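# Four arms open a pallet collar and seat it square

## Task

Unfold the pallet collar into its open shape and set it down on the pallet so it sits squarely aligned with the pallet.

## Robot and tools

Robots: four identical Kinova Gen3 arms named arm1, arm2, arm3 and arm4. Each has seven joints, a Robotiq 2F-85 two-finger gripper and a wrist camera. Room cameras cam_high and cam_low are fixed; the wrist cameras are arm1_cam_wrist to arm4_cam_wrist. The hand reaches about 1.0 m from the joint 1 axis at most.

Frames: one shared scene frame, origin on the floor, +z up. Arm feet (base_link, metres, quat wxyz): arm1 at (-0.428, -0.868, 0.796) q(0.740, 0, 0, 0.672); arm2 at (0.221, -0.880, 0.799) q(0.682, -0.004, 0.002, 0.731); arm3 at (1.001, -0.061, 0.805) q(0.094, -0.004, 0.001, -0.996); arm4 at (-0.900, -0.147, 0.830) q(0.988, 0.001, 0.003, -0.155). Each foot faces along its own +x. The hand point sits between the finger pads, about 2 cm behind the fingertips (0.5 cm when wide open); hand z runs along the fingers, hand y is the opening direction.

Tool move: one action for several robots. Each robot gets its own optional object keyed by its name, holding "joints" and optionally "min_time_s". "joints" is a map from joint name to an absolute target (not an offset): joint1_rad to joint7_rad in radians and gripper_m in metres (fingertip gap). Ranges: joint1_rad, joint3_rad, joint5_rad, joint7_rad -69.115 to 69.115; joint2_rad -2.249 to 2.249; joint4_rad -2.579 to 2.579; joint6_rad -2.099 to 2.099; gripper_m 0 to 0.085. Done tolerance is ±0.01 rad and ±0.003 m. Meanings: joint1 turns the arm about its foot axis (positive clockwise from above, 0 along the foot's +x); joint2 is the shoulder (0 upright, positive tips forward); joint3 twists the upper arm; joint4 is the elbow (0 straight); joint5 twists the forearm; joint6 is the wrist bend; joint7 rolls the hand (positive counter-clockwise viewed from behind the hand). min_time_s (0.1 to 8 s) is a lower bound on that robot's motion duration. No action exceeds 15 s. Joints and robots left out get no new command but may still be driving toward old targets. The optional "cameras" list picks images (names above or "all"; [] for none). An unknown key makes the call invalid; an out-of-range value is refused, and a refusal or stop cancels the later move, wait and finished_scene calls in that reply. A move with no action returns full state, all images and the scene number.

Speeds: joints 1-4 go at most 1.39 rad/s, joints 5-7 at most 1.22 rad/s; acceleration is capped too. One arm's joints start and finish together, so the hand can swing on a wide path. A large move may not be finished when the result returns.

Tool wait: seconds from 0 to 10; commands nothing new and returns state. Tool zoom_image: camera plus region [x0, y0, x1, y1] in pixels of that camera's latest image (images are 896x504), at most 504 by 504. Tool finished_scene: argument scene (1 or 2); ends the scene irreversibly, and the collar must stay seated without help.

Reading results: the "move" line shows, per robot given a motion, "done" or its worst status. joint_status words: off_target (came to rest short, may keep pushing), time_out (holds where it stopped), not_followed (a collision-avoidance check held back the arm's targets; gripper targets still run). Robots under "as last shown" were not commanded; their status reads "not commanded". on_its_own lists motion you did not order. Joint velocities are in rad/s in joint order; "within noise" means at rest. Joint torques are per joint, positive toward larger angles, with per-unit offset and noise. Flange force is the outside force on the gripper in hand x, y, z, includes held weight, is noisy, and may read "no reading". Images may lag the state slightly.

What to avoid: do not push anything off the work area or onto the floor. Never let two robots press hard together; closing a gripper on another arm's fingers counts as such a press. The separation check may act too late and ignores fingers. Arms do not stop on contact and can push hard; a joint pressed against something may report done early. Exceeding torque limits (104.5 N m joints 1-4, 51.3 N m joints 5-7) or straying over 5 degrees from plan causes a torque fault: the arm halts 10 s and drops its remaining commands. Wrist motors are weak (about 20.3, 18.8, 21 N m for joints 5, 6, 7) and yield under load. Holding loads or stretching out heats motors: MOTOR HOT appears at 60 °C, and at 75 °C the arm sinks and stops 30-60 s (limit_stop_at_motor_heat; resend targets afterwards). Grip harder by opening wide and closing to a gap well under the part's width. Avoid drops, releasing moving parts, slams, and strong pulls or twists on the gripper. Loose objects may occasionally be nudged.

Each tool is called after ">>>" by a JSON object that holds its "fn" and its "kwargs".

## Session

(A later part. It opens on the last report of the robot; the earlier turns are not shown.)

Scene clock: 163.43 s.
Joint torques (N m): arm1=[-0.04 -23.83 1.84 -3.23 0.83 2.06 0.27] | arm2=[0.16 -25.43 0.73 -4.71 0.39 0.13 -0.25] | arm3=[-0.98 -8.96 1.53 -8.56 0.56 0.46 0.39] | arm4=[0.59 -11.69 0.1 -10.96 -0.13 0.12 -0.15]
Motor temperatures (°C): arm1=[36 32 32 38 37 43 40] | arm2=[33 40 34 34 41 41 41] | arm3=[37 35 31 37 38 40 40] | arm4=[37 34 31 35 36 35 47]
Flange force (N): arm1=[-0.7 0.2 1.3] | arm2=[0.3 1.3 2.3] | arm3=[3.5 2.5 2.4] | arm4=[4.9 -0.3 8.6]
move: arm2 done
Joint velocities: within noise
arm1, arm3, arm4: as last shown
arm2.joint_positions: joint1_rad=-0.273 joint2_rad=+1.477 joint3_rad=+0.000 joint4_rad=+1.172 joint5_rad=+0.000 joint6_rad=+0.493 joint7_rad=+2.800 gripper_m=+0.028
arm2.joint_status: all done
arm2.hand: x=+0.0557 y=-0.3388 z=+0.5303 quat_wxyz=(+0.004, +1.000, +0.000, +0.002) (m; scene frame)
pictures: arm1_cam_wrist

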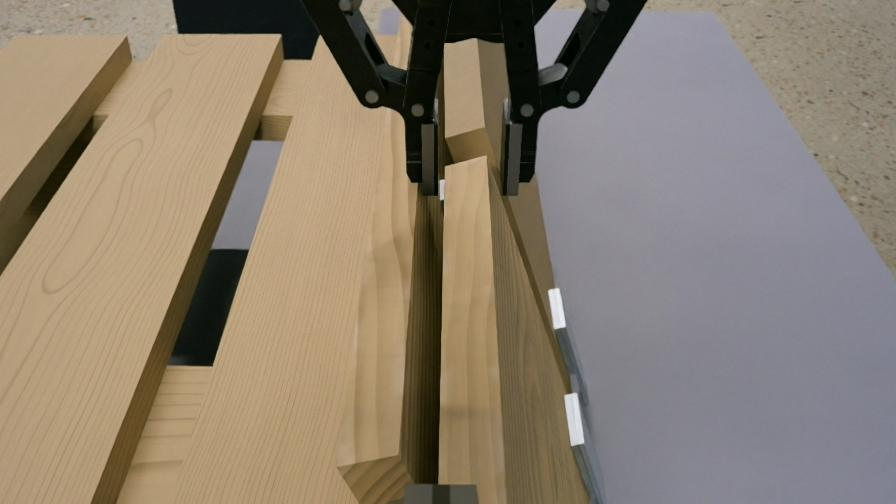

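>>> {"fn": "move", "kwargs": {"cameras": ["arm1_cam_wrist","cam_high"]}}

Scene clock: 169.63 s.
Joint torques (N m): arm1=[0 -23.87 1.96 -3.25 0.84 2.05 0.3] | arm2=[0.19 -25.46 0.67 -4.68 0.41 0.14 -0.25] | arm3=[-0.99 -9.01 1.57 -8.64 0.52 0.42 0.39] | arm4=[0.56 -11.69 0.09 -10.91 -0.14 0.15 -0.17]
Motor temperatures (°C): arm1=[36 32 32 38 37 43 40] | arm2=[33 40 34 34 41 41 41] | arm3=[37 34 31 37 38 40 40] | arm4=[37 34 31 35 36 35 47]
Flange force (N): arm1=[-0.8 0.3 1.2] | arm2=[0.2 1.2 2.5] | arm3=[3.6 2.6 2.6] | arm4=[4.7 -0.5 8.5]
Joint velocities: within noise
arm1.joint_positions: joint1_rad=-0.145 joint2_rad=+1.618 joint3_rad=+0.000 joint4_rad=+1.106 joint5_rad=+1.245 joint6_rad=+1.026 joint7_rad=+2.065 gripper_m=+0.000
arm1.joint_status: not commanded
arm1.hand: x=-0.1776 y=-0.3189 z=+0.5915 quat_wxyz=(+0.000, +0.890, +0.000, +0.456) (m; scene frame)
arm2.joint_positions: joint1_rad=-0.273 joint2_rad=+1.477 joint3_rad=+0.000 joint4_rad=+1.172 joint5_rad=+0.000 joint6_rad=+0.493 joint7_rad=+2.800 gripper_m=+0.028
arm2.joint_status: all done
arm2.hand: x=+0.0557 y=-0.3388 z=+0.5303 quat_wxyz=(+0.004, +1.000, +0.000, +0.002) (m; scene frame)
arm3.joint_positions: joint1_rad=+0.488 joint2_rad=+0.108 joint3_rad=+0.000 joint4_rad=+1.213 joint5_rad=+0.000 joint6_rad=+1.820 joint7_rad=+1.871 gripper_m=+0.030
arm3.joint_status: not commanded
arm3.hand: x=+0.6774 y=+0.0654 z=+1.2769 quat_wxyz=(+0.001, -1.000, -0.001, +0.004) (m; scene frame)
arm4.joint_positions: joint1_rad=-0.611 joint2_rad=+0.108 joint3_rad=+0.000 joint4_rad=+1.213 joint5_rad=+0.000 joint6_rad=+1.820 joint7_rad=+1.271 gripper_m=+0.030
arm4.joint_status: not commanded
arm4.hand: x=-0.5556 y=-0.0683 z=+1.2979 quat_wxyz=(+0.002, +0.000, -1.000, -0.001) (m; scene frame)
pictures: arm1_cam_wrist, cam_high

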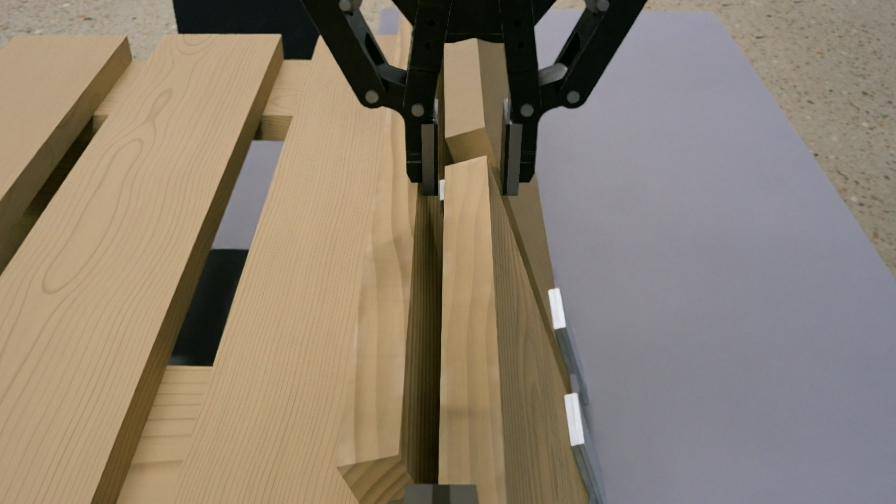

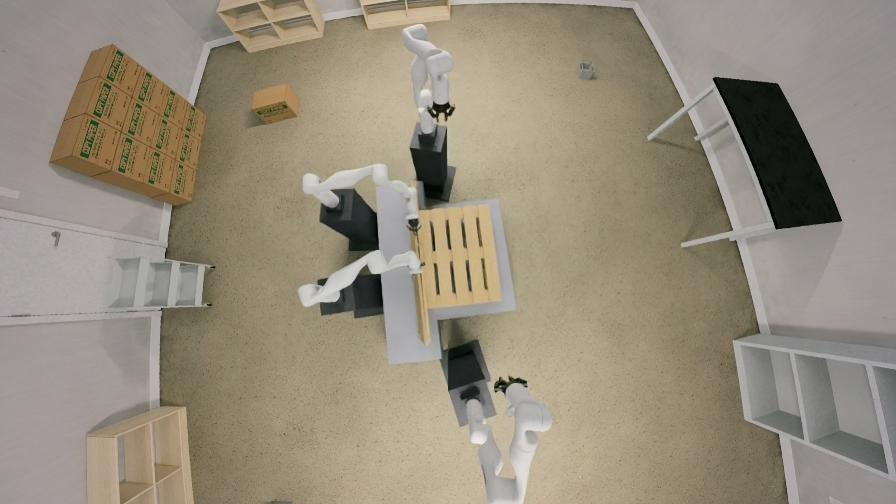

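>>> {"fn": "move", "kwargs": {"arm2": {"joints": {"joint2_rad": 1.4795, "joint4_rad": 1.1696, "joint6_rad": 0.4925}, "min_time_s": 1}, "cameras": ["arm1_cam_wrist"]}}

>>> {"fn": "zoom_image", "kwargs": {"camera": "arm1_cam_wrist", "region": [380, 40, 580, 260]}}

Scene clock: 178.87 s.
Joint torques (N m): arm1=[-0.02 -23.85 1.88 -3.26 0.85 2.08 0.29] | arm2=[0.12 -22.64 0.56 -4.64 0.38 -0.27 -0.24] | arm3=[-1 -8.99 1.6 -8.58 0.56 0.43 0.38] | arm4=[0.53 -11.7 0.08 -10.94 -0.11 0.14 -0.18]
Motor temperatures (°C): arm1=[36 33 32 38 37 43 40] | arm2=[33 40 34 34 41 41 41] | arm3=[37 34 31 37 38 40 40] | arm4=[37 34 31 35 36 35 47]
Flange force (N): arm1=[-0.7 0.4 1.2] | arm2=[0.8 2.9 -4.0] | arm3=[3.5 2.5 2.4] | arm4=[4.7 -0.5 8.6]
move: arm2 done
Joint velocities: within noise
arm1, arm3, arm4: as last shown
arm2.joint_positions: joint1_rad=-0.273 joint2_rad=+1.479 joint3_rad=+0.000 joint4_rad=+1.170 joint5_rad=+0.000 joint6_rad=+0.493 joint7_rad=+2.800 gripper_m=+0.028
arm2.joint_status: all done
arm2.hand: x=+0.0557 y=-0.3388 z=+0.5290 quat_wxyz=(+0.004, +1.000, +0.000, +0.002) (m; scene frame)
pictures: arm1_cam_wrist

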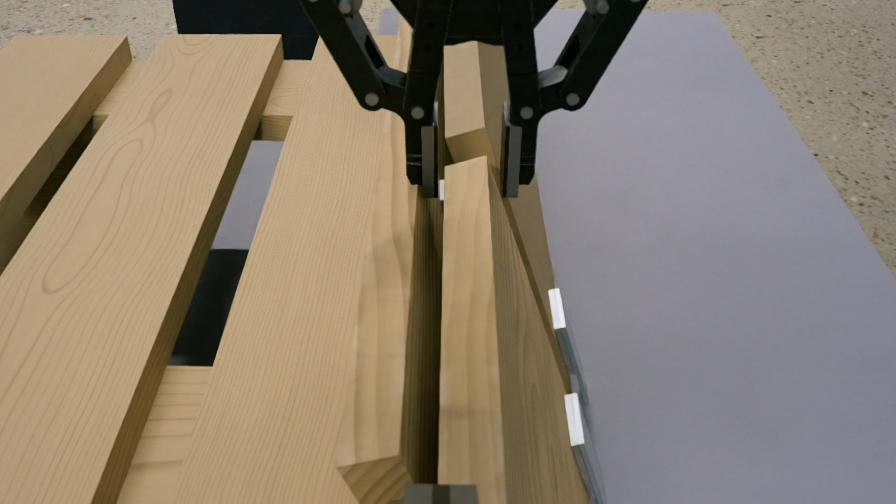

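Scaled by 2.291 from the camera's 896x504 image, which has a finer 1280x720 frame.

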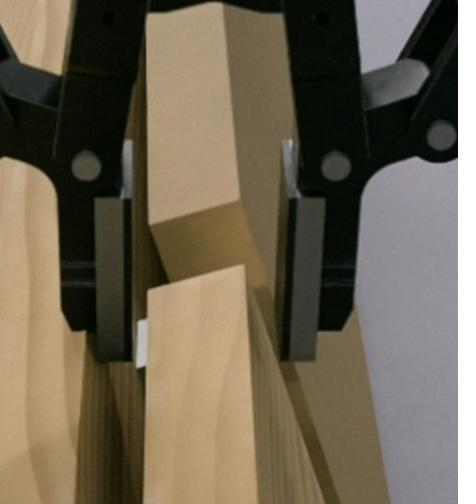

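>>> {"fn": "move", "kwargs": {"arm2": {"joints": {"gripper_m": 0.012}}, "cameras": ["arm1_cam_wrist"]}}

>>> {"fn": "zoom_image", "kwargs": {"camera": "arm1_cam_wrist", "region": [380, 40, 580, 260]}}

Scene clock: 180.47 s.
Joint torques (N m): arm1=[-0.09 -23.81 1.92 -3.28 0.85 2.05 0.31] | arm2=[0.54 -21.58 1.01 -4.35 0.6 -0.26 -0.14] | arm3=[-0.96 -9 1.6 -8.58 0.54 0.39 0.37] | arm4=[0.57 -11.67 0.11 -10.93 -0.12 0.13 -0.16]
Motor temperatures (°C): arm1=[36 33 32 38 37 43 40] | arm2=[33 40 34 34 41 41 41] | arm3=[37 34 31 37 38 40 40] | arm4=[37 34 31 35 36 35 47]
Flange force (N): arm1=[-0.6 0.5 1.2] | arm2=[-0.1 3.2 -5.8] | arm3=[3.5 2.5 2.2] | arm4=[4.8 -0.4 8.5]
move: arm2 off_target
Joint velocities: within noise
arm1, arm3, arm4: as last shown
arm2.joint_positions: joint1_rad=-0.273 joint2_rad=+1.480 joint3_rad=+0.000 joint4_rad=+1.170 joint5_rad=+0.000 joint6_rad=+0.493 joint7_rad=+2.800 gripper_m=+0.017
arm2.joint_status: gripper_m off_target (ended at +0.017, target +0.012)
arm2.hand: x=+0.0557 y=-0.3388 z=+0.5290 quat_wxyz=(+0.004, +1.000, +0.000, +0.002) (m; scene frame)
pictures: arm1_cam_wrist

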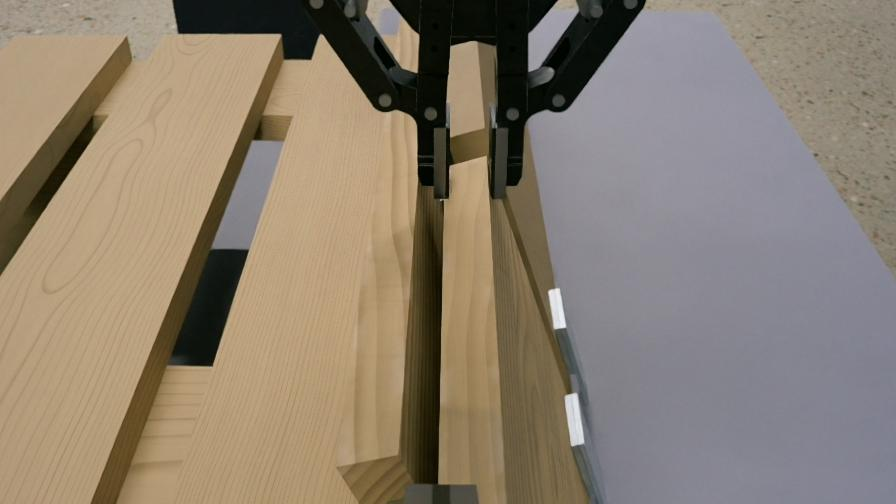

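Scaled by 2.291 from the camera's 896x504 image, which has a finer 1280x720 frame.

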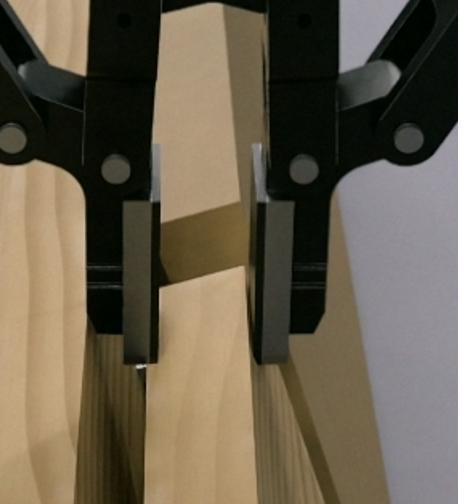

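>>> {"fn": "move", "kwargs": {"arm1": {"joints": {"joint2_rad": 1.3}, "min_time_s": 1.5}}}

>>> {"fn": "move", "kwargs": {"arm1": {"joints": {"joint1_rad": 0.4168, "joint2_rad": 1.3201, "joint4_rad": 0.8382, "joint5_rad": 0, "joint6_rad": 0.9833, "joint7_rad": 0.5132, "gripper_m": 0.03}, "min_time_s": 2.5}, "cameras": ["arm1_cam_wrist"]}}

Scene clock: 192.17 s.
Joint torques (N m): arm1=[-0.05 -26 1.77 -6.08 1.46 1.51 0.29] | arm2=[0.5 -21.95 0.99 -4.42 0.59 -0.25 -0.15] | arm3=[-0.9 -9.05 1.57 -8.6 0.55 0.48 0.39] | arm4=[0.53 -11.74 0.12 -10.95 -0.12 0.13 -0.15]
Motor temperatures (°C): arm1=[36 33 32 38 37 43 40] | arm2=[33 40 34 34 41 41 40] | arm3=[37 34 31 37 38 40 40] | arm4=[37 34 31 35 36 35 47]
Flange force (N): arm1=[-1.0 0.1 1.1] | arm2=[0.0 3.1 -5.1] | arm3=[3.4 2.7 2.6] | arm4=[4.7 -0.4 8.6]
move: arm1 done
Joint velocities: within noise
arm1.joint_positions: joint1_rad=-0.145 joint2_rad=+1.300 joint3_rad=+0.000 joint4_rad=+1.106 joint5_rad=+1.245 joint6_rad=+1.026 joint7_rad=+2.065 gripper_m=+0.000
arm1.joint_status: all done
arm1.hand: x=-0.1838 y=-0.1931 z=+0.7834 quat_wxyz=(-0.141, +0.882, -0.072, +0.443) (m; scene frame)
arm2, arm3, arm4: as last shown
arm2.joint_positions: joint1_rad=-0.273 joint2_rad=+1.479 joint3_rad=+0.000 joint4_rad=+1.170 joint5_rad=+0.000 joint6_rad=+0.493 joint7_rad=+2.800 gripper_m=+0.017
pictures: none

Scene clock: 195.07 s.
Joint torques (N m): arm1=[-0.04 -27.19 -0.71 -7.1 -0.1 -0.07 0.23] | arm2=[0.47 -21.93 0.98 -4.43 0.57 -0.25 -0.18] | arm3=[-0.94 -8.98 1.6 -8.68 0.54 0.44 0.39] | arm4=[0.51 -11.69 0.12 -10.95 -0.12 0.14 -0.16]
Motor temperatures (°C): arm1=[36 33 32 38 37 43 40] | arm2=[33 40 34 34 41 41 40] | arm3=[37 34 31 37 38 40 40] | arm4=[37 34 31 35 36 35 47]
Flange force (N): arm1=[-1.4 3.2 0.7] | arm2=[0.1 3.1 -5.2] | arm3=[3.8 2.8 2.8] | arm4=[4.8 -0.5 8.6]
move: arm1 done
Joint velocities: within noise
arm1.joint_positions: joint1_rad=+0.417 joint2_rad=+1.320 joint3_rad=+0.000 joint4_rad=+0.838 joint5_rad=+0.000 joint6_rad=+0.983 joint7_rad=+0.513 gripper_m=+0.030
arm1.joint_status: all done
arm1.hand: x=-0.0779 y=-0.2969 z=+0.6993 quat_wxyz=(+0.000, +0.000, -1.000, +0.000) (m; scene frame)
arm2, arm3, arm4: as last shown
pictures: arm1_cam_wrist

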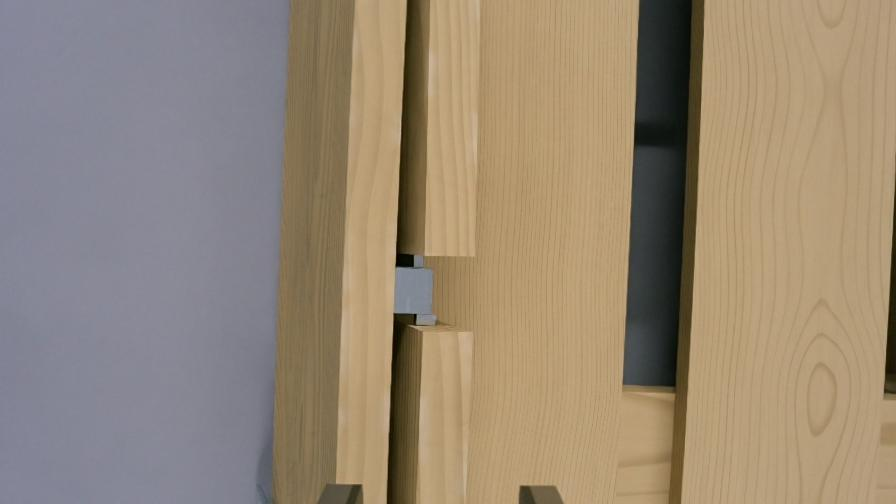

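>>> {"fn": "move", "kwargs": {"arm1": {"joints": {"joint1_rad": 0.4149, "joint2_rad": 1.6465, "joint4_rad": 0.5655, "joint6_rad": 0.9296, "joint7_rad": 0.4813, "gripper_m": 0.028}, "min_time_s": 3}, "cameras": ["arm1_cam_wrist"]}}

>>> {"fn": "zoom_image", "kwargs": {"camera": "arm1_cam_wrist", "region": [270, 250, 620, 504]}}

Scene clock: 205.97 s.
Joint torques (N m): arm1=[-0.08 -27.47 -0.68 -6.8 -0.11 -0.07 0.27] | arm2=[0.49 -21.92 0.96 -4.39 0.61 -0.24 -0.15] | arm3=[-0.99 -8.98 1.58 -8.52 0.52 0.45 0.39] | arm4=[0.55 -11.72 0.11 -10.93 -0.14 0.16 -0.18]
Motor temperatures (°C): arm1=[36 33 32 38 37 43 40] | arm2=[33 41 34 34 41 41 40] | arm3=[37 34 31 37 38 40 40] | arm4=[37 34 31 35 36 35 47]
Flange force (N): arm1=[-2.1 4.5 2.0] | arm2=[0.0 3.0 -5.1] | arm3=[3.4 2.5 2.2] | arm4=[4.7 -0.5 8.6]
move: arm1 done
Joint velocities: within noise
arm1.joint_positions: joint1_rad=+0.415 joint2_rad=+1.646 joint3_rad=+0.000 joint4_rad=+0.565 joint5_rad=+0.000 joint6_rad=+0.930 joint7_rad=+0.481 gripper_m=+0.028
arm1.joint_status: all done
arm1.hand: x=-0.0778 y=-0.2943 z=+0.5493 quat_wxyz=(+0.000, -0.015, -1.000, +0.000) (m; scene frame)
arm2, arm3, arm4: as last shown
pictures: arm1_cam_wrist

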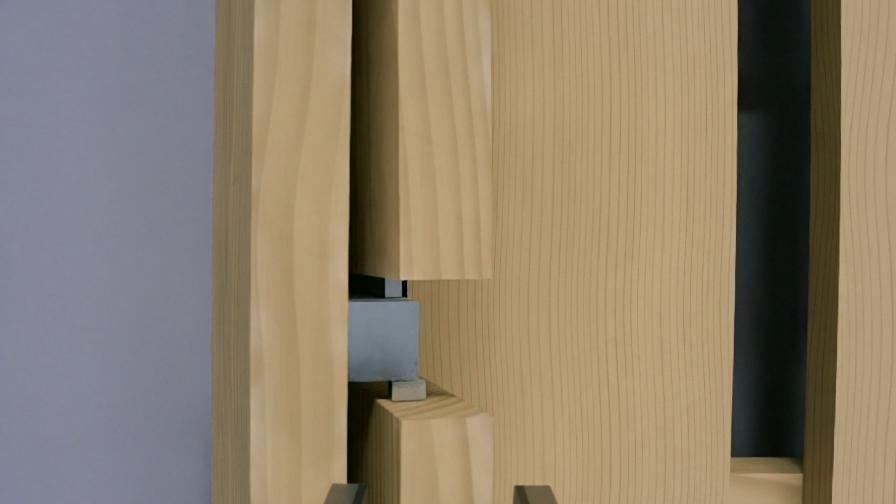

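Scaled by 1.440 from the camera's 896x504 image, which has a finer 1280x720 frame.

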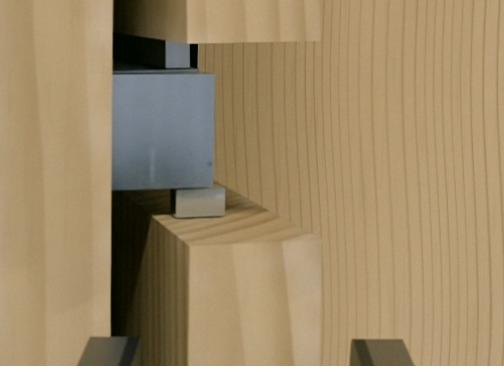

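>>> {"fn": "move", "kwargs": {"arm1": {"joints": {"joint1_rad": 0.4131, "joint2_rad": 1.6958, "joint4_rad": 0.4938, "joint6_rad": 0.952, "joint7_rad": 0.4795, "gripper_m": 0.027}, "min_time_s": 1.5}, "cameras": ["arm1_cam_wrist"]}}

>>> {"fn": "zoom_image", "kwargs": {"camera": "arm1_cam_wrist", "region": [270, 250, 620, 504]}}

Scene clock: 210.97 s.
Joint torques (N m): arm1=[-0.45 -27.48 -0.94 -7.28 -0.21 -0.5 0.28] | arm2=[0.2 -22.12 0.65 -3.62 0.5 0.36 -0.17] | arm3=[-0.99 -9.09 1.52 -8.57 0.61 0.39 0.33] | arm4=[0.52 -11.7 0.1 -10.92 -0.11 0.16 -0.19]
Motor temperatures (°C): arm1=[36 33 32 38 37 43 40] | arm2=[33 41 34 34 41 41 40] | arm3=[37 34 31 37 38 40 40] | arm4=[37 34 31 35 36 35 47]
Flange force (N): arm1=no reading | arm2=[0.0 1.1 -3.0] | arm3=[3.3 2.2 2.2] | arm4=[4.7 -0.5 8.5]
move: arm1 done
Joint velocities: within noise
arm1.joint_positions: joint1_rad=+0.413 joint2_rad=+1.696 joint3_rad=+0.000 joint4_rad=+0.494 joint5_rad=+0.000 joint6_rad=+0.952 joint7_rad=+0.480 gripper_m=+0.027
arm1.joint_status: all done
arm1.hand: x=-0.0779 y=-0.2919 z=+0.5343 quat_wxyz=(+0.000, -0.015, -1.000, +0.000) (m; scene frame)
arm2, arm3, arm4: as last shown
arm2.hand: x=+0.0557 y=-0.3388 z=+0.5291 quat_wxyz=(+0.004, +1.000, +0.000, +0.002) (m; scene frame)
pictures: arm1_cam_wrist

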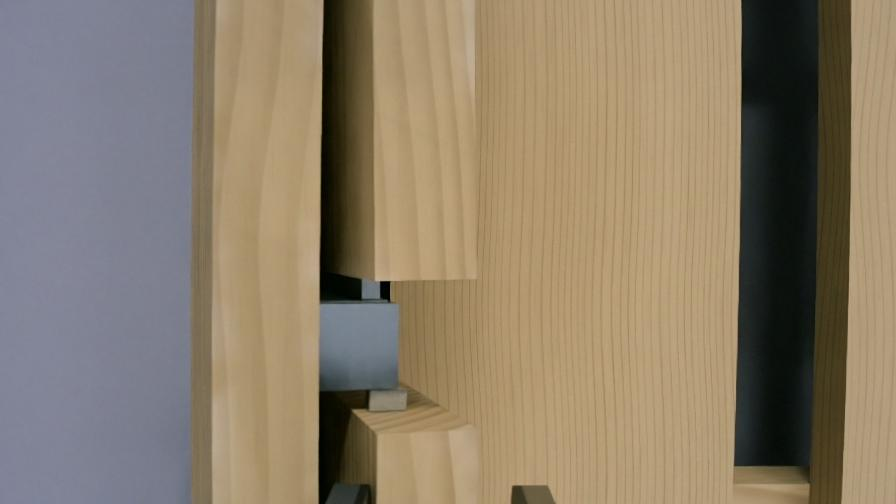

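Scaled by 1.440 from the camera's 896x504 image, which has a finer 1280x720 frame.

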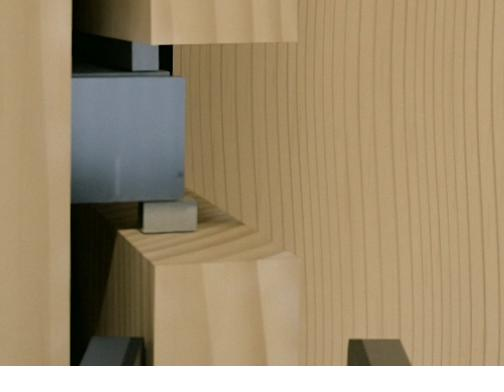

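>>> {"fn": "move", "kwargs": {"arm1": {"joints": {"joint2_rad": 1.7047, "joint4_rad": 0.4821, "joint6_rad": 0.9548}, "min_time_s": 1.0}, "cameras": ["arm1_cam_wrist"]}}

>>> {"fn": "zoom_image", "kwargs": {"camera": "arm1_cam_wrist", "region": [270, 250, 620, 504]}}

Scene clock: 214.23 s.
Joint torques (N m): arm1=[-0.71 -27.2 -1.13 -7.18 -0.39 -0.52 0.28] | arm2=[0.23 -22.13 0.67 -3.6 0.48 0.36 -0.16] | arm3=[-1 -9.02 1.49 -8.69 0.61 0.47 0.43] | arm4=[0.56 -11.68 0.09 -10.94 -0.13 0.13 -0.18]
Motor temperatures (°C): arm1=[36 33 32 38 37 43 40] | arm2=[33 41 34 34 41 41 40] | arm3=[37 34 31 37 38 40 40] | arm4=[37 34 31 35 36 35 47]
Flange force (N): arm1=no reading | arm2=[-0.1 1.0 -2.9] | arm3=[3.7 2.6 2.9] | arm4=[4.8 -0.5 8.6]
move: arm1 done
Joint velocities: within noise
arm1.joint_positions: joint1_rad=+0.413 joint2_rad=+1.705 joint3_rad=+0.000 joint4_rad=+0.482 joint5_rad=+0.000 joint6_rad=+0.955 joint7_rad=+0.480 gripper_m=+0.027
arm1.joint_status: all done
arm1.hand: x=-0.0778 y=-0.2919 z=+0.5314 quat_wxyz=(+0.000, -0.015, -1.000, +0.000) (m; scene frame)
arm2, arm3, arm4: as last shown
arm2.hand: x=+0.0557 y=-0.3388 z=+0.5290 quat_wxyz=(+0.004, +1.000, +0.000, +0.002) (m; scene frame)
pictures: arm1_cam_wrist

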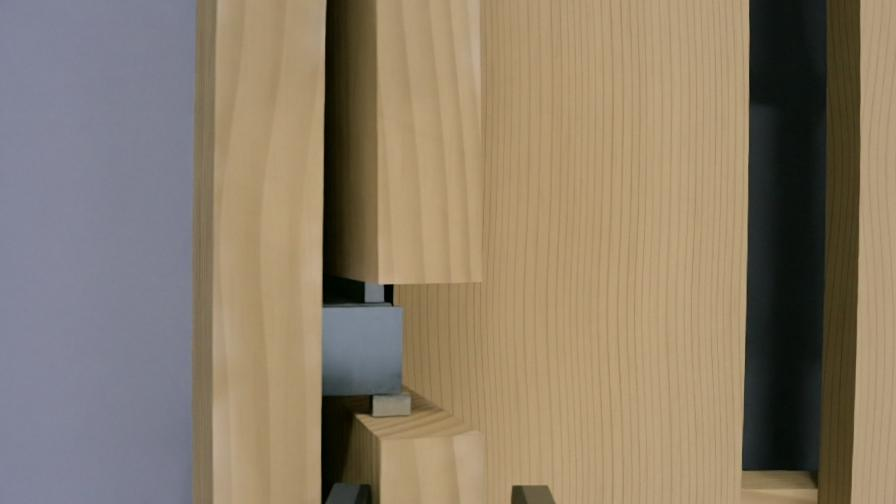

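Scaled by 1.440 from the camera's 896x504 image, which has a finer 1280x720 frame.

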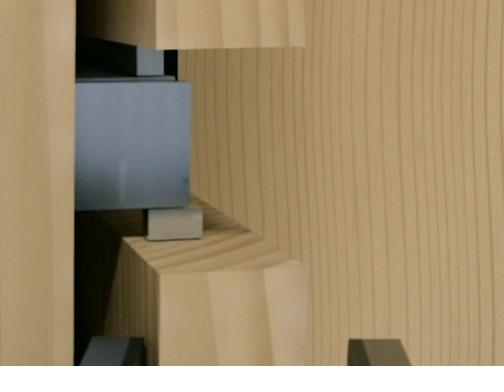

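>>> {"fn": "move", "kwargs": {"arm1": {"joints": {"joint2_rad": 1.7121, "joint4_rad": 0.4724, "joint6_rad": 0.9571}, "min_time_s": 1.0}, "cameras": ["arm1_cam_wrist"]}}

>>> {"fn": "zoom_image", "kwargs": {"camera": "arm1_cam_wrist", "region": [270, 250, 620, 504]}}

Scene clock: 216.43 s.
Joint torques (N m): arm1=[-1.9 -27.01 -1.95 -8.2 -0.77 -1.73 0.31] | arm2=[0.01 -22.36 0.42 -3.57 0.43 0.46 -0.13] | arm3=[-1.07 -9.08 1.6 -8.6 0.52 0.39 0.33] | arm4=[0.55 -11.66 0.07 -10.94 -0.13 0.15 -0.16]
Motor temperatures (°C): arm1=[36 33 32 38 37 43 40] | arm2=[33 41 34 34 41 41 40] | arm3=[37 34 31 37 38 40 40] | arm4=[37 34 31 35 36 35 47]
Flange force (N): arm1=no reading | arm2=[0.2 0.9 -2.3] | arm3=[3.5 2.2 2.3] | arm4=[4.9 -0.5 8.6]
move: arm1 done
Joint velocities: within noise
arm1.joint_positions: joint1_rad=+0.413 joint2_rad=+1.712 joint3_rad=+0.000 joint4_rad=+0.472 joint5_rad=+0.000 joint6_rad=+0.957 joint7_rad=+0.480 gripper_m=+0.027
arm1.joint_status: all done
arm1.hand: x=-0.0778 y=-0.2919 z=+0.5289 quat_wxyz=(+0.000, -0.015, -1.000, +0.000) (m; scene frame)
arm2: as last shown
arm3.joint_positions: joint1_rad=+0.488 joint2_rad=+0.108 joint3_rad=+0.000 joint4_rad=+1.213 joint5_rad=+0.000 joint6_rad=+1.820 joint7_rad=+1.871 gripper_m=+0.030
arm3.joint_status: not commanded
arm3.hand: x=+0.6774 y=+0.0654 z=+1.2769 quat_wxyz=(+0.001, -1.000, -0.001, +0.004) (m; scene frame)
arm4.joint_positions: joint1_rad=-0.611 joint2_rad=+0.108 joint3_rad=+0.000 joint4_rad=+1.213 joint5_rad=+0.000 joint6_rad=+1.820 joint7_rad=+1.271 gripper_m=+0.030
arm4.joint_status: not commanded
arm4.hand: x=-0.5556 y=-0.0683 z=+1.2979 quat_wxyz=(+0.002, +0.000, -1.000, -0.001) (m; scene frame)
pictures: arm1_cam_wrist

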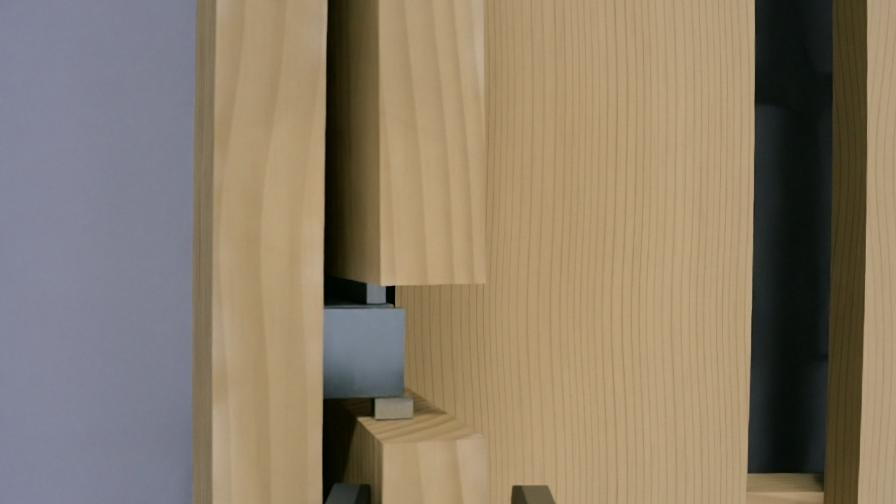

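Scaled by 1.440 from the camera's 896x504 image, which has a finer 1280x720 frame.

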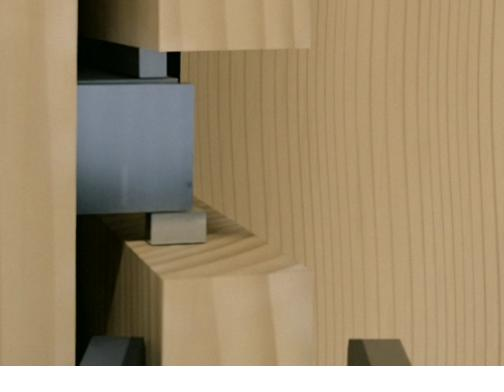

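>>> {"fn": "move", "kwargs": {"arm1": {"joints": {"joint2_rad": 1.6165, "joint4_rad": 0.6, "joint6_rad": 0.925}, "min_time_s": 1.5}, "cameras": ["arm1_cam_wrist", "cam_low"]}}

>>> {"fn": "zoom_image", "kwargs": {"camera": "cam_low", "region": [250, 100, 650, 350]}}

Scene clock: 241.83 s.
Joint torques (N m): arm1=[-0.07 -27.44 -0.63 -6.77 -0.11 -0.02 0.28] | arm2=[0.15 -22.71 0.71 -4.65 0.51 -0.26 -0.14] | arm3=[-1.04 -8.97 1.49 -8.59 0.56 0.46 0.39] | arm4=[0.56 -11.71 0.08 -10.95 -0.12 0.14 -0.18]
Motor temperatures (°C): arm1=[35 34 32 38 37 43 40] | arm2=[33 41 34 34 41 41 40] | arm3=[37 34 31 37 38 40 40] | arm4=[37 34 31 35 36 35 47]
Flange force (N): arm1=[-1.8 4.0 1.7] | arm2=[0.6 3.0 -3.8] | arm3=[3.6 2.4 2.5] | arm4=[4.8 -0.5 8.6]
move: arm1 done
Joint velocities: within noise
arm1.joint_positions: joint1_rad=+0.413 joint2_rad=+1.617 joint3_rad=+0.000 joint4_rad=+0.600 joint5_rad=+0.000 joint6_rad=+0.925 joint7_rad=+0.480 gripper_m=+0.027
arm1.joint_status: all done
arm1.hand: x=-0.0789 y=-0.2938 z=+0.5607 quat_wxyz=(+0.000, -0.015, -1.000, +0.000) (m; scene frame)
arm2, arm3, arm4: as last shown
pictures: arm1_cam_wrist, cam_low

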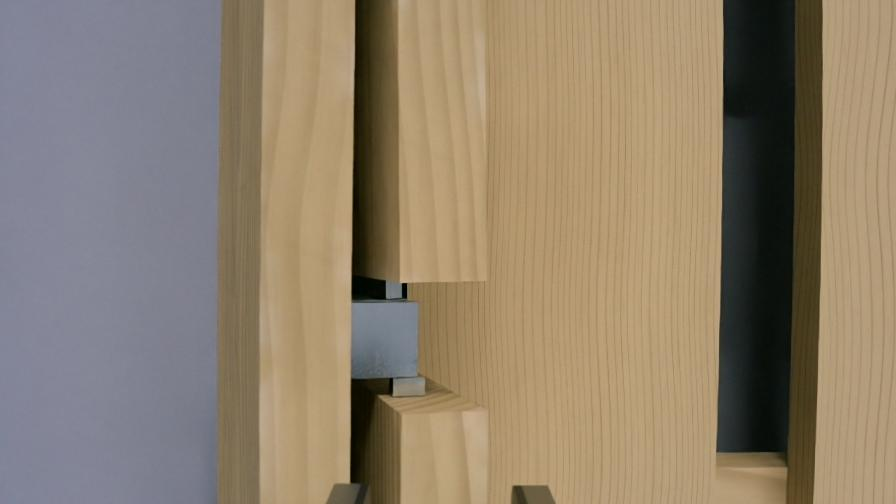

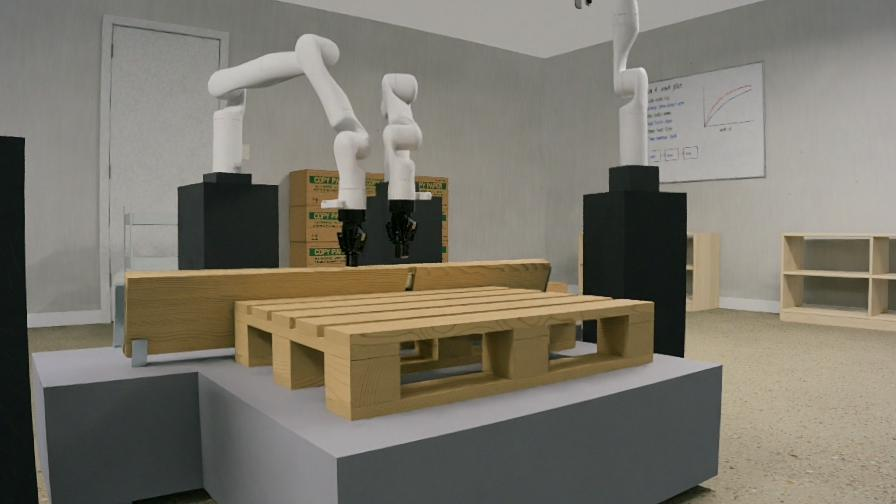

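Scaled by 1.260 from the camera's 896x504 image, which has a finer 1280x720 frame.

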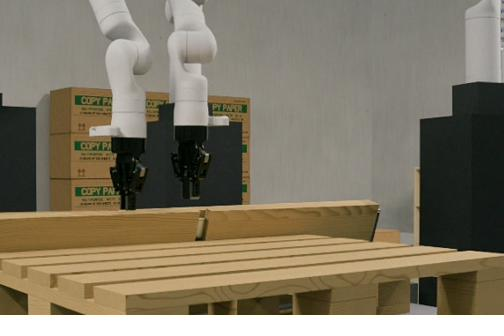

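>>> {"fn": "zoom_image", "kwargs": {"camera": "cam_low", "region": [90, 240, 270, 380]}}

>>> {"fn": "zoom_image", "kwargs": {"camera": "cam_low", "region": [480, 230, 620, 340]}}

Scaled by 2.800 from the camera's 896x504 image, which has a finer 1280x720 frame.

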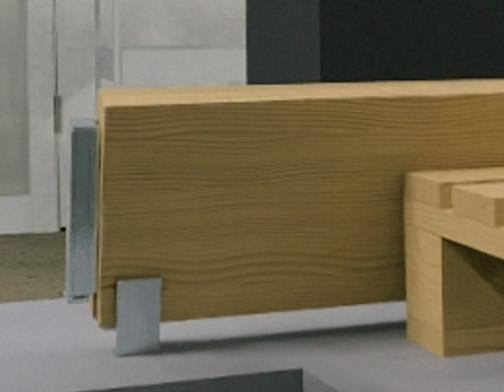

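Scaled by 3.600 from the camera's 896x504 image, which has a finer 1280x720 frame.

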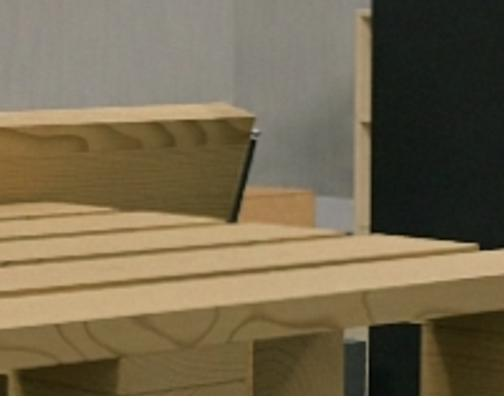

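>>> {"fn": "move", "kwargs": {"arm2": {"joints": {"joint1_rad": -0.288, "joint2_rad": 1.4547, "joint4_rad": 1.2761, "joint6_rad": 0.4108, "joint7_rad": 2.7845}, "min_time_s": 4}, "cameras": ["arm1_cam_wrist"]}}

Scene clock: 259.33 s.
Joint torques (N m): arm1=[-0.07 -27.41 -0.6 -6.74 -0.13 -0.04 0.28] | arm2=[-4.65 -12.76 -5.2 -1.23 -0.7 0.43 -0.13] | arm3=[-0.97 -9.04 1.54 -8.63 0.59 0.44 0.39] | arm4=[0.55 -11.68 0.09 -10.93 -0.14 0.13 -0.17]
Motor temperatures (°C): arm1=[35 35 32 38 37 43 40] | arm2=[33 41 34 34 41 41 40] | arm3=[37 34 31 37 38 40 40] | arm4=[37 34 31 35 36 35 47]
Flange force (N): arm1=[-1.9 4.2 1.7] | arm2=[8.6 -0.9 -19.4] | arm3=[3.5 2.6 2.6] | arm4=[4.8 -0.5 8.5]
move: arm2 done
Joint velocities: within noise
arm1, arm3, arm4: as last shown
arm2.joint_positions: joint1_rad=-0.288 joint2_rad=+1.455 joint3_rad=+0.000 joint4_rad=+1.276 joint5_rad=+0.000 joint6_rad=+0.411 joint7_rad=+2.785 gripper_m=+0.017
arm2.joint_status: all done
arm2.hand: x=+0.0558 y=-0.3641 z=+0.5284 quat_wxyz=(+0.004, +1.000, +0.000, +0.002) (m; scene frame)
pictures: arm1_cam_wrist

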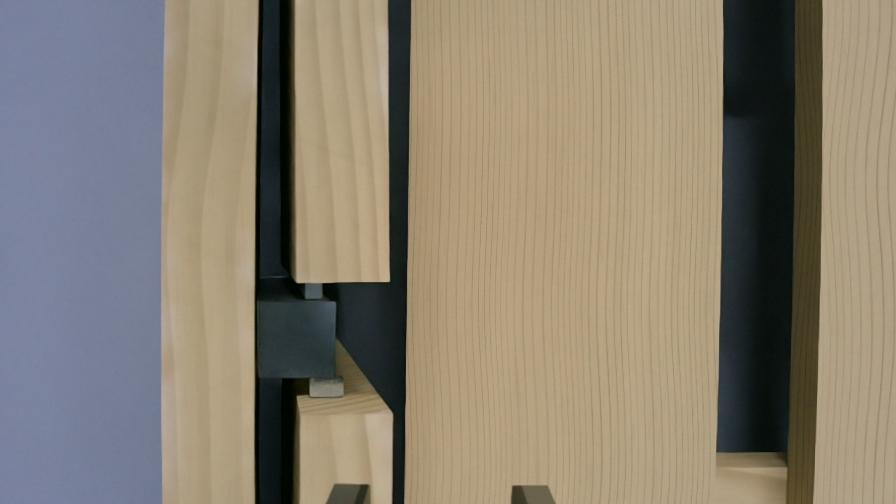

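>>> {"fn": "move", "kwargs": {"arm2": {"joints": {"joint1_rad": -0.2993, "joint2_rad": 1.4397, "joint4_rad": 1.3439, "joint6_rad": 0.3579, "joint7_rad": 2.7732}, "min_time_s": 3}, "cameras": ["arm1_cam_wrist"]}}

Scene clock: 266.50 s.
Joint torques (N m): arm1=[-0.1 -27.37 -0.62 -6.88 -0.09 0.01 0.28] | arm2=[-3.7 -14.29 -4.21 -1.54 -0.34 0.43 -0.06] | arm3=[-1.04 -9.07 1.52 -8.56 0.59 0.45 0.41] | arm4=[0.53 -11.68 0.1 -10.94 -0.14 0.14 -0.18]
Motor temperatures (°C): arm1=[35 35 32 38 37 43 40] | arm2=[33 41 34 34 41 41 40] | arm3=[37 34 31 37 38 40 40] | arm4=[37 34 31 35 36 35 47]
Flange force (N): arm1=[-1.1 2.7 1.2] | arm2=[7.1 0.0 -16.4] | arm3=[3.3 2.4 2.3] | arm4=[4.8 -0.5 8.6]
move: arm2 done
Joint velocities: within noise
arm1, arm3, arm4: as last shown
arm2.joint_positions: joint1_rad=-0.299 joint2_rad=+1.440 joint3_rad=+0.000 joint4_rad=+1.344 joint5_rad=+0.000 joint6_rad=+0.358 joint7_rad=+2.773 gripper_m=+0.017
arm2.joint_status: all done
arm2.hand: x=+0.0558 y=-0.3811 z=+0.5286 quat_wxyz=(+0.004, +1.000, +0.000, +0.002) (m; scene frame)
pictures: arm1_cam_wrist

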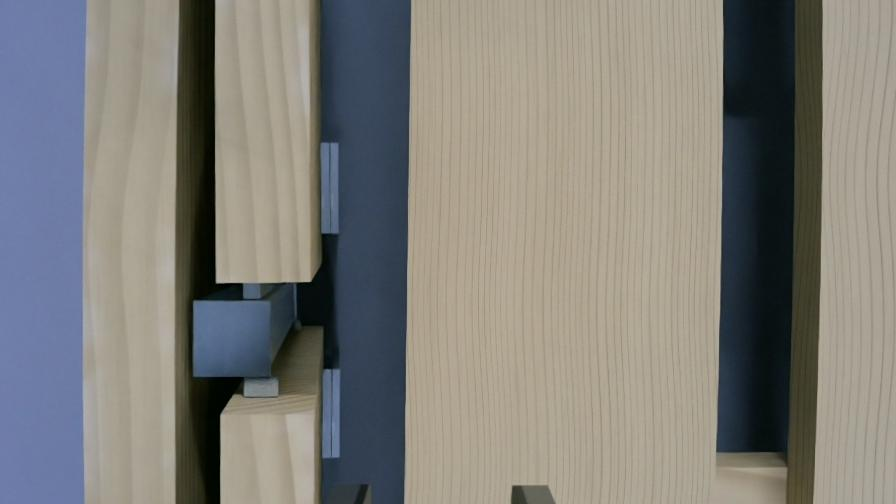

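>>> {"fn": "move", "kwargs": {"arm2": {"joints": {"joint1_rad": -0.3108, "joint2_rad": 1.4335, "joint4_rad": 1.4013, "joint6_rad": 0.3068, "joint7_rad": 2.7617}, "min_time_s": 3}, "cameras": ["arm1_cam_wrist"]}}

Scene clock: 271.20 s.
Joint torques (N m): arm1=[-0.14 -27.43 -0.67 -6.76 -0.1 -0.11 0.26] | arm2=[-13.64 26.55 -17.57 8.89 -2.17 2.13 -0.12] | arm3=[-1.02 -9.05 1.53 -8.51 0.54 0.41 0.39] | arm4=[0.58 -11.68 0.08 -10.94 -0.12 0.14 -0.18]
Motor temperatures (°C): arm1=[35 35 32 38 37 43 40] | arm2=[33 41 34 34 41 41 40] | arm3=[37 34 31 37 38 40 40] | arm4=[37 34 31 35 36 35 47]
Flange force (N): arm1=[-2.1 4.4 1.7] | arm2=[23.7 -12.4 -90.0] | arm3=[3.2 2.3 2.0] | arm4=[4.8 -0.4 8.6]
move: arm2 done
Joint velocities: within noise
arm1, arm3, arm4: as last shown
arm2.joint_positions: joint1_rad=-0.311 joint2_rad=+1.433 joint3_rad=+0.000 joint4_rad=+1.401 joint5_rad=+0.000 joint6_rad=+0.307 joint7_rad=+2.762 gripper_m=+0.017
arm2.joint_status: all done
arm2.hand: x=+0.0558 y=-0.3975 z=+0.5261 quat_wxyz=(+0.004, +1.000, +0.000, +0.002) (m; scene frame)
pictures: arm1_cam_wrist

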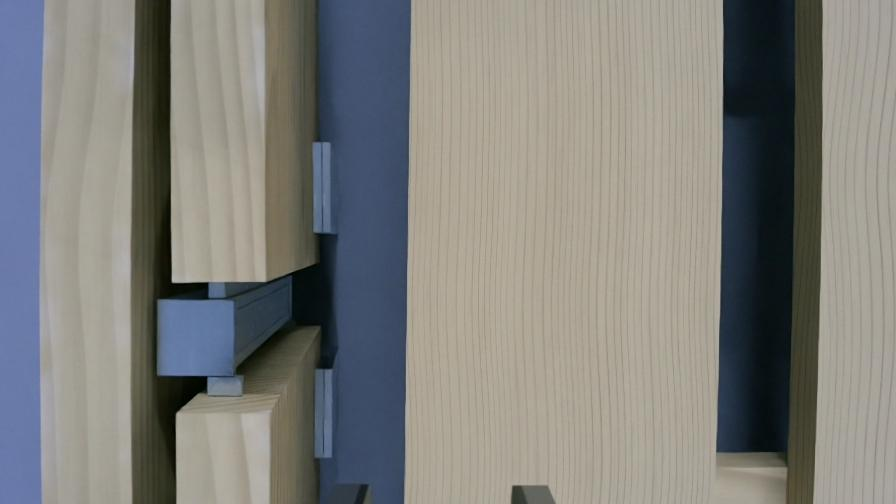

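>>> {"fn": "move", "kwargs": {"arm2": {"joints": {"joint2_rad": 1.4275, "joint4_rad": 1.4062, "joint6_rad": 0.3079}, "min_time_s": 1}, "cameras": ["arm1_cam_wrist"]}}

Scene clock: 273.17 s.
Joint torques (N m): arm1=[-0.09 -27.39 -0.65 -6.7 -0.1 -0.05 0.31] | arm2=[-7.82 2.23 -9.85 3.42 -1.06 1.49 -0.11] | arm3=[-1.03 -9.05 1.61 -8.66 0.57 0.41 0.38] | arm4=[0.58 -11.66 0.09 -10.92 -0.13 0.15 -0.19]
Motor temperatures (°C): arm1=[35 35 32 38 37 43 40] | arm2=[33 41 34 34 41 41 40] | arm3=[37 34 31 37 38 40 40] | arm4=[37 34 31 35 36 35 47]
Flange force (N): arm1=[-2.0 4.5 1.8] | arm2=[13.7 -6.5 -44.6] | arm3=[3.6 2.5 2.6] | arm4=[4.8 -0.5 8.5]
move: arm2 done
Joint velocities: within noise
arm1, arm3, arm4: as last shown
arm2.joint_positions: joint1_rad=-0.311 joint2_rad=+1.428 joint3_rad=+0.000 joint4_rad=+1.406 joint5_rad=+0.000 joint6_rad=+0.308 joint7_rad=+2.762 gripper_m=+0.017
arm2.joint_status: all done
arm2.hand: x=+0.0557 y=-0.3976 z=+0.5287 quat_wxyz=(+0.004, +1.000, +0.000, +0.002) (m; scene frame)
pictures: arm1_cam_wrist

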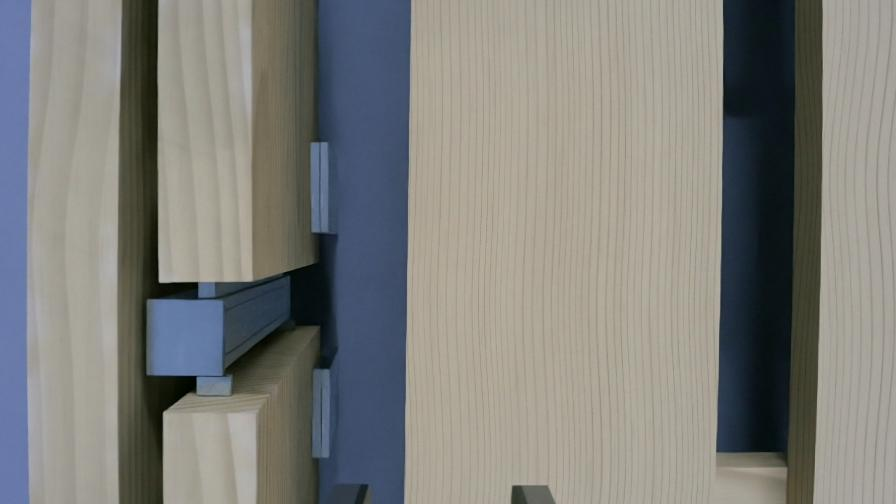

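>>> {"fn": "move", "kwargs": {"arm2": {"joints": {"joint2_rad": 1.4225, "joint4_rad": 1.4103, "joint6_rad": 0.3088}, "min_time_s": 1}, "cameras": ["arm1_cam_wrist"]}}

Scene clock: 274.87 s.
Joint torques (N m): arm1=[-0.15 -27.42 -0.64 -6.79 -0.11 -0.06 0.29] | arm2=[-2.86 -17.01 -3.41 -0.32 -0.15 1.48 -0.12] | arm3=[-0.98 -8.96 1.59 -8.67 0.51 0.5 0.36] | arm4=[0.54 -11.68 0.1 -10.94 -0.1 0.13 -0.18]
Motor temperatures (°C): arm1=[35 35 32 38 37 43 40] | arm2=[33 41 34 34 41 41 40] | arm3=[37 34 31 37 38 40 40] | arm4=[37 34 31 35 36 35 47]
Flange force (N): arm1=[-1.8 3.9 1.6] | arm2=[4.8 -2.4 -7.2] | arm3=[3.8 2.6 3.0] | arm4=[4.8 -0.5 8.6]
move: arm2 done
Joint velocities: within noise
arm1, arm3, arm4: as last shown
arm2.joint_positions: joint1_rad=-0.311 joint2_rad=+1.423 joint3_rad=+0.000 joint4_rad=+1.410 joint5_rad=+0.000 joint6_rad=+0.309 joint7_rad=+2.762 gripper_m=+0.017
arm2.joint_status: all done
arm2.hand: x=+0.0558 y=-0.3976 z=+0.5308 quat_wxyz=(+0.004, +1.000, +0.000, +0.002) (m; scene frame)
pictures: arm1_cam_wrist

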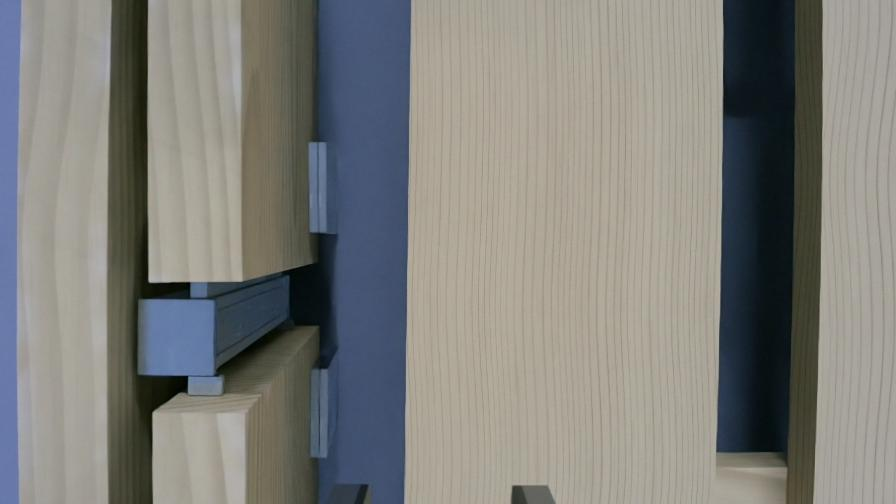

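>>> {"fn": "move", "kwargs": {"arm1": {"joints": {"joint1_rad": 0.4559, "joint2_rad": 1.5304, "joint4_rad": 0.8936, "joint6_rad": 0.7176, "joint7_rad": 0.5223, "gripper_m": 0.027}, "min_time_s": 3}, "cameras": ["arm1_cam_wrist"]}}

>>> {"fn": "zoom_image", "kwargs": {"camera": "arm1_cam_wrist", "region": [270, 250, 620, 504]}}

Scene clock: 282.27 s.
Joint torques (N m): arm1=[-0.1 -26.09 -0.7 -5.56 -0.13 -0.04 0.26] | arm2=[-2.85 -17.16 -3.38 -0.29 -0.16 1.47 -0.11] | arm3=[-0.99 -9.03 1.53 -8.66 0.58 0.41 0.39] | arm4=[0.58 -11.66 0.08 -10.94 -0.12 0.14 -0.15]
Motor temperatures (°C): arm1=[35 36 32 38 37 43 40] | arm2=[33 41 34 34 41 41 40] | arm3=[37 34 31 37 38 40 40] | arm4=[37 34 31 35 36 35 47]
Flange force (N): arm1=[-0.9 2.3 1.1] | arm2=[4.7 -2.6 -6.8] | arm3=[3.6 2.5 2.6] | arm4=[4.9 -0.4 8.6]
move: arm1 done
Joint velocities: within noise
arm1.joint_positions: joint1_rad=+0.456 joint2_rad=+1.530 joint3_rad=+0.000 joint4_rad=+0.894 joint5_rad=+0.000 joint6_rad=+0.718 joint7_rad=+0.522 gripper_m=+0.027
arm1.joint_status: all done
arm1.hand: x=-0.0779 y=-0.3469 z=+0.5493 quat_wxyz=(+0.000, -0.015, -1.000, +0.000) (m; scene frame)
arm2, arm3, arm4: as last shown
pictures: arm1_cam_wrist

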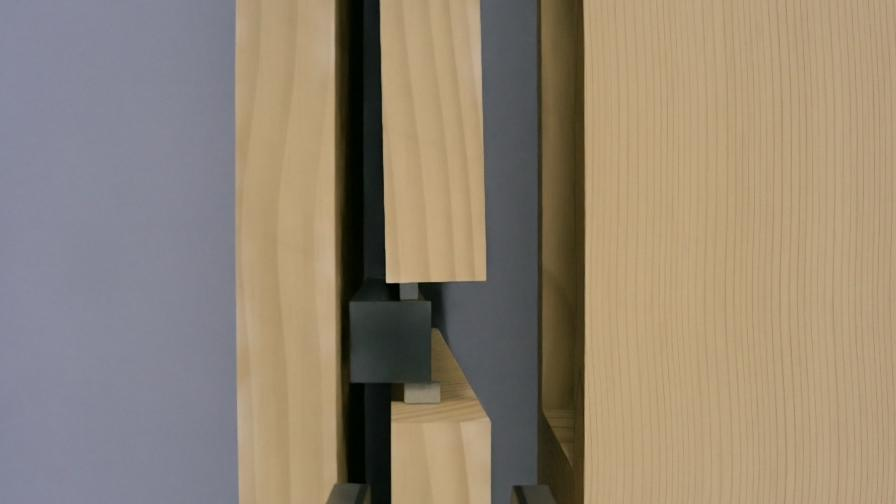

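Scaled by 1.440 from the camera's 896x504 image, which has a finer 1280x720 frame.

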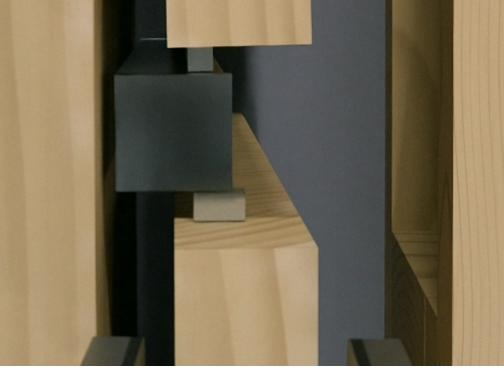

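>>> {"fn": "move", "kwargs": {"arm1": {"joints": {"joint1_rad": 0.4543, "joint2_rad": 1.5688, "joint4_rad": 0.8496, "joint6_rad": 0.7232, "joint7_rad": 0.5207}, "min_time_s": 1.5}, "cameras": ["arm1_cam_wrist"]}}

>>> {"fn": "zoom_image", "kwargs": {"camera": "arm1_cam_wrist", "region": [270, 250, 620, 504]}}

Scene clock: 289.13 s.
Joint torques (N m): arm1=[-0.56 -26.49 -1.11 -6.11 -0.25 -0.49 0.27] | arm2=[-3.01 -17.14 -3.55 0.12 -0.19 1.75 -0.15] | arm3=[-1.01 -9.1 1.55 -8.63 0.6 0.46 0.39] | arm4=[0.58 -11.71 0.08 -10.93 -0.13 0.14 -0.18]
Motor temperatures (°C): arm1=[35 36 32 38 37 43 40] | arm2=[33 41 34 34 41 41 40] | arm3=[37 34 31 37 38 40 40] | arm4=[37 34 31 35 36 35 47]
Flange force (N): arm1=[-1.2 1.4 0.7] | arm2=[4.9 -3.5 -6.0] | arm3=[3.4 2.4 2.6] | arm4=[4.7 -0.4 8.5]
move: arm1 done
Joint velocities: within noise
arm1.joint_positions: joint1_rad=+0.454 joint2_rad=+1.569 joint3_rad=+0.000 joint4_rad=+0.850 joint5_rad=+0.000 joint6_rad=+0.723 joint7_rad=+0.521 gripper_m=+0.027
arm1.joint_status: all done
arm1.hand: x=-0.0779 y=-0.3449 z=+0.5343 quat_wxyz=(+0.000, -0.015, -1.000, +0.000) (m; scene frame)
arm2: as last shown
arm3.joint_positions: joint1_rad=+0.488 joint2_rad=+0.108 joint3_rad=+0.000 joint4_rad=+1.213 joint5_rad=+0.000 joint6_rad=+1.820 joint7_rad=+1.871 gripper_m=+0.030
arm3.joint_status: not commanded
arm3.hand: x=+0.6774 y=+0.0654 z=+1.2769 quat_wxyz=(+0.001, -1.000, -0.001, +0.004) (m; scene frame)
arm4.joint_positions: joint1_rad=-0.611 joint2_rad=+0.108 joint3_rad=+0.000 joint4_rad=+1.213 joint5_rad=+0.000 joint6_rad=+1.820 joint7_rad=+1.271 gripper_m=+0.030
arm4.joint_status: not commanded
arm4.hand: x=-0.5556 y=-0.0683 z=+1.2979 quat_wxyz=(+0.002, +0.000, -1.000, -0.001) (m; scene frame)
pictures: arm1_cam_wrist

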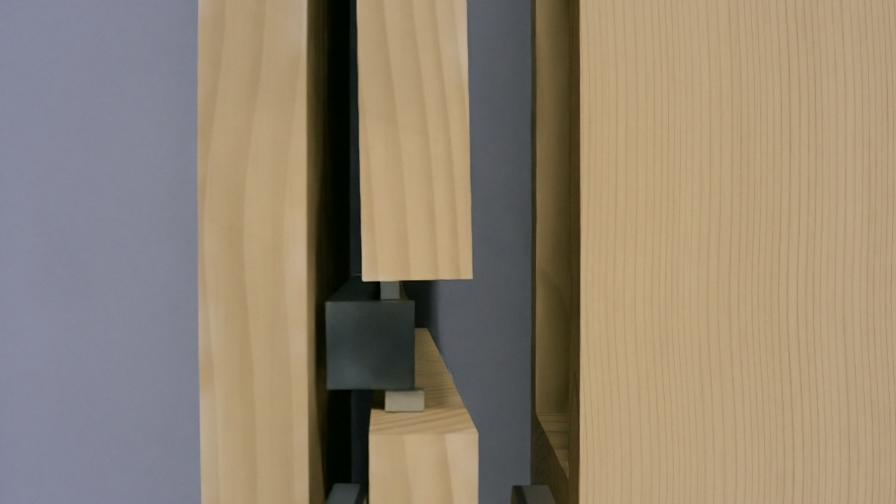

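Scaled by 1.440 from the camera's 896x504 image, which has a finer 1280x720 frame.

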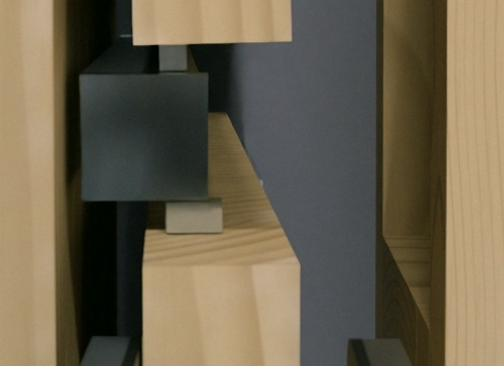

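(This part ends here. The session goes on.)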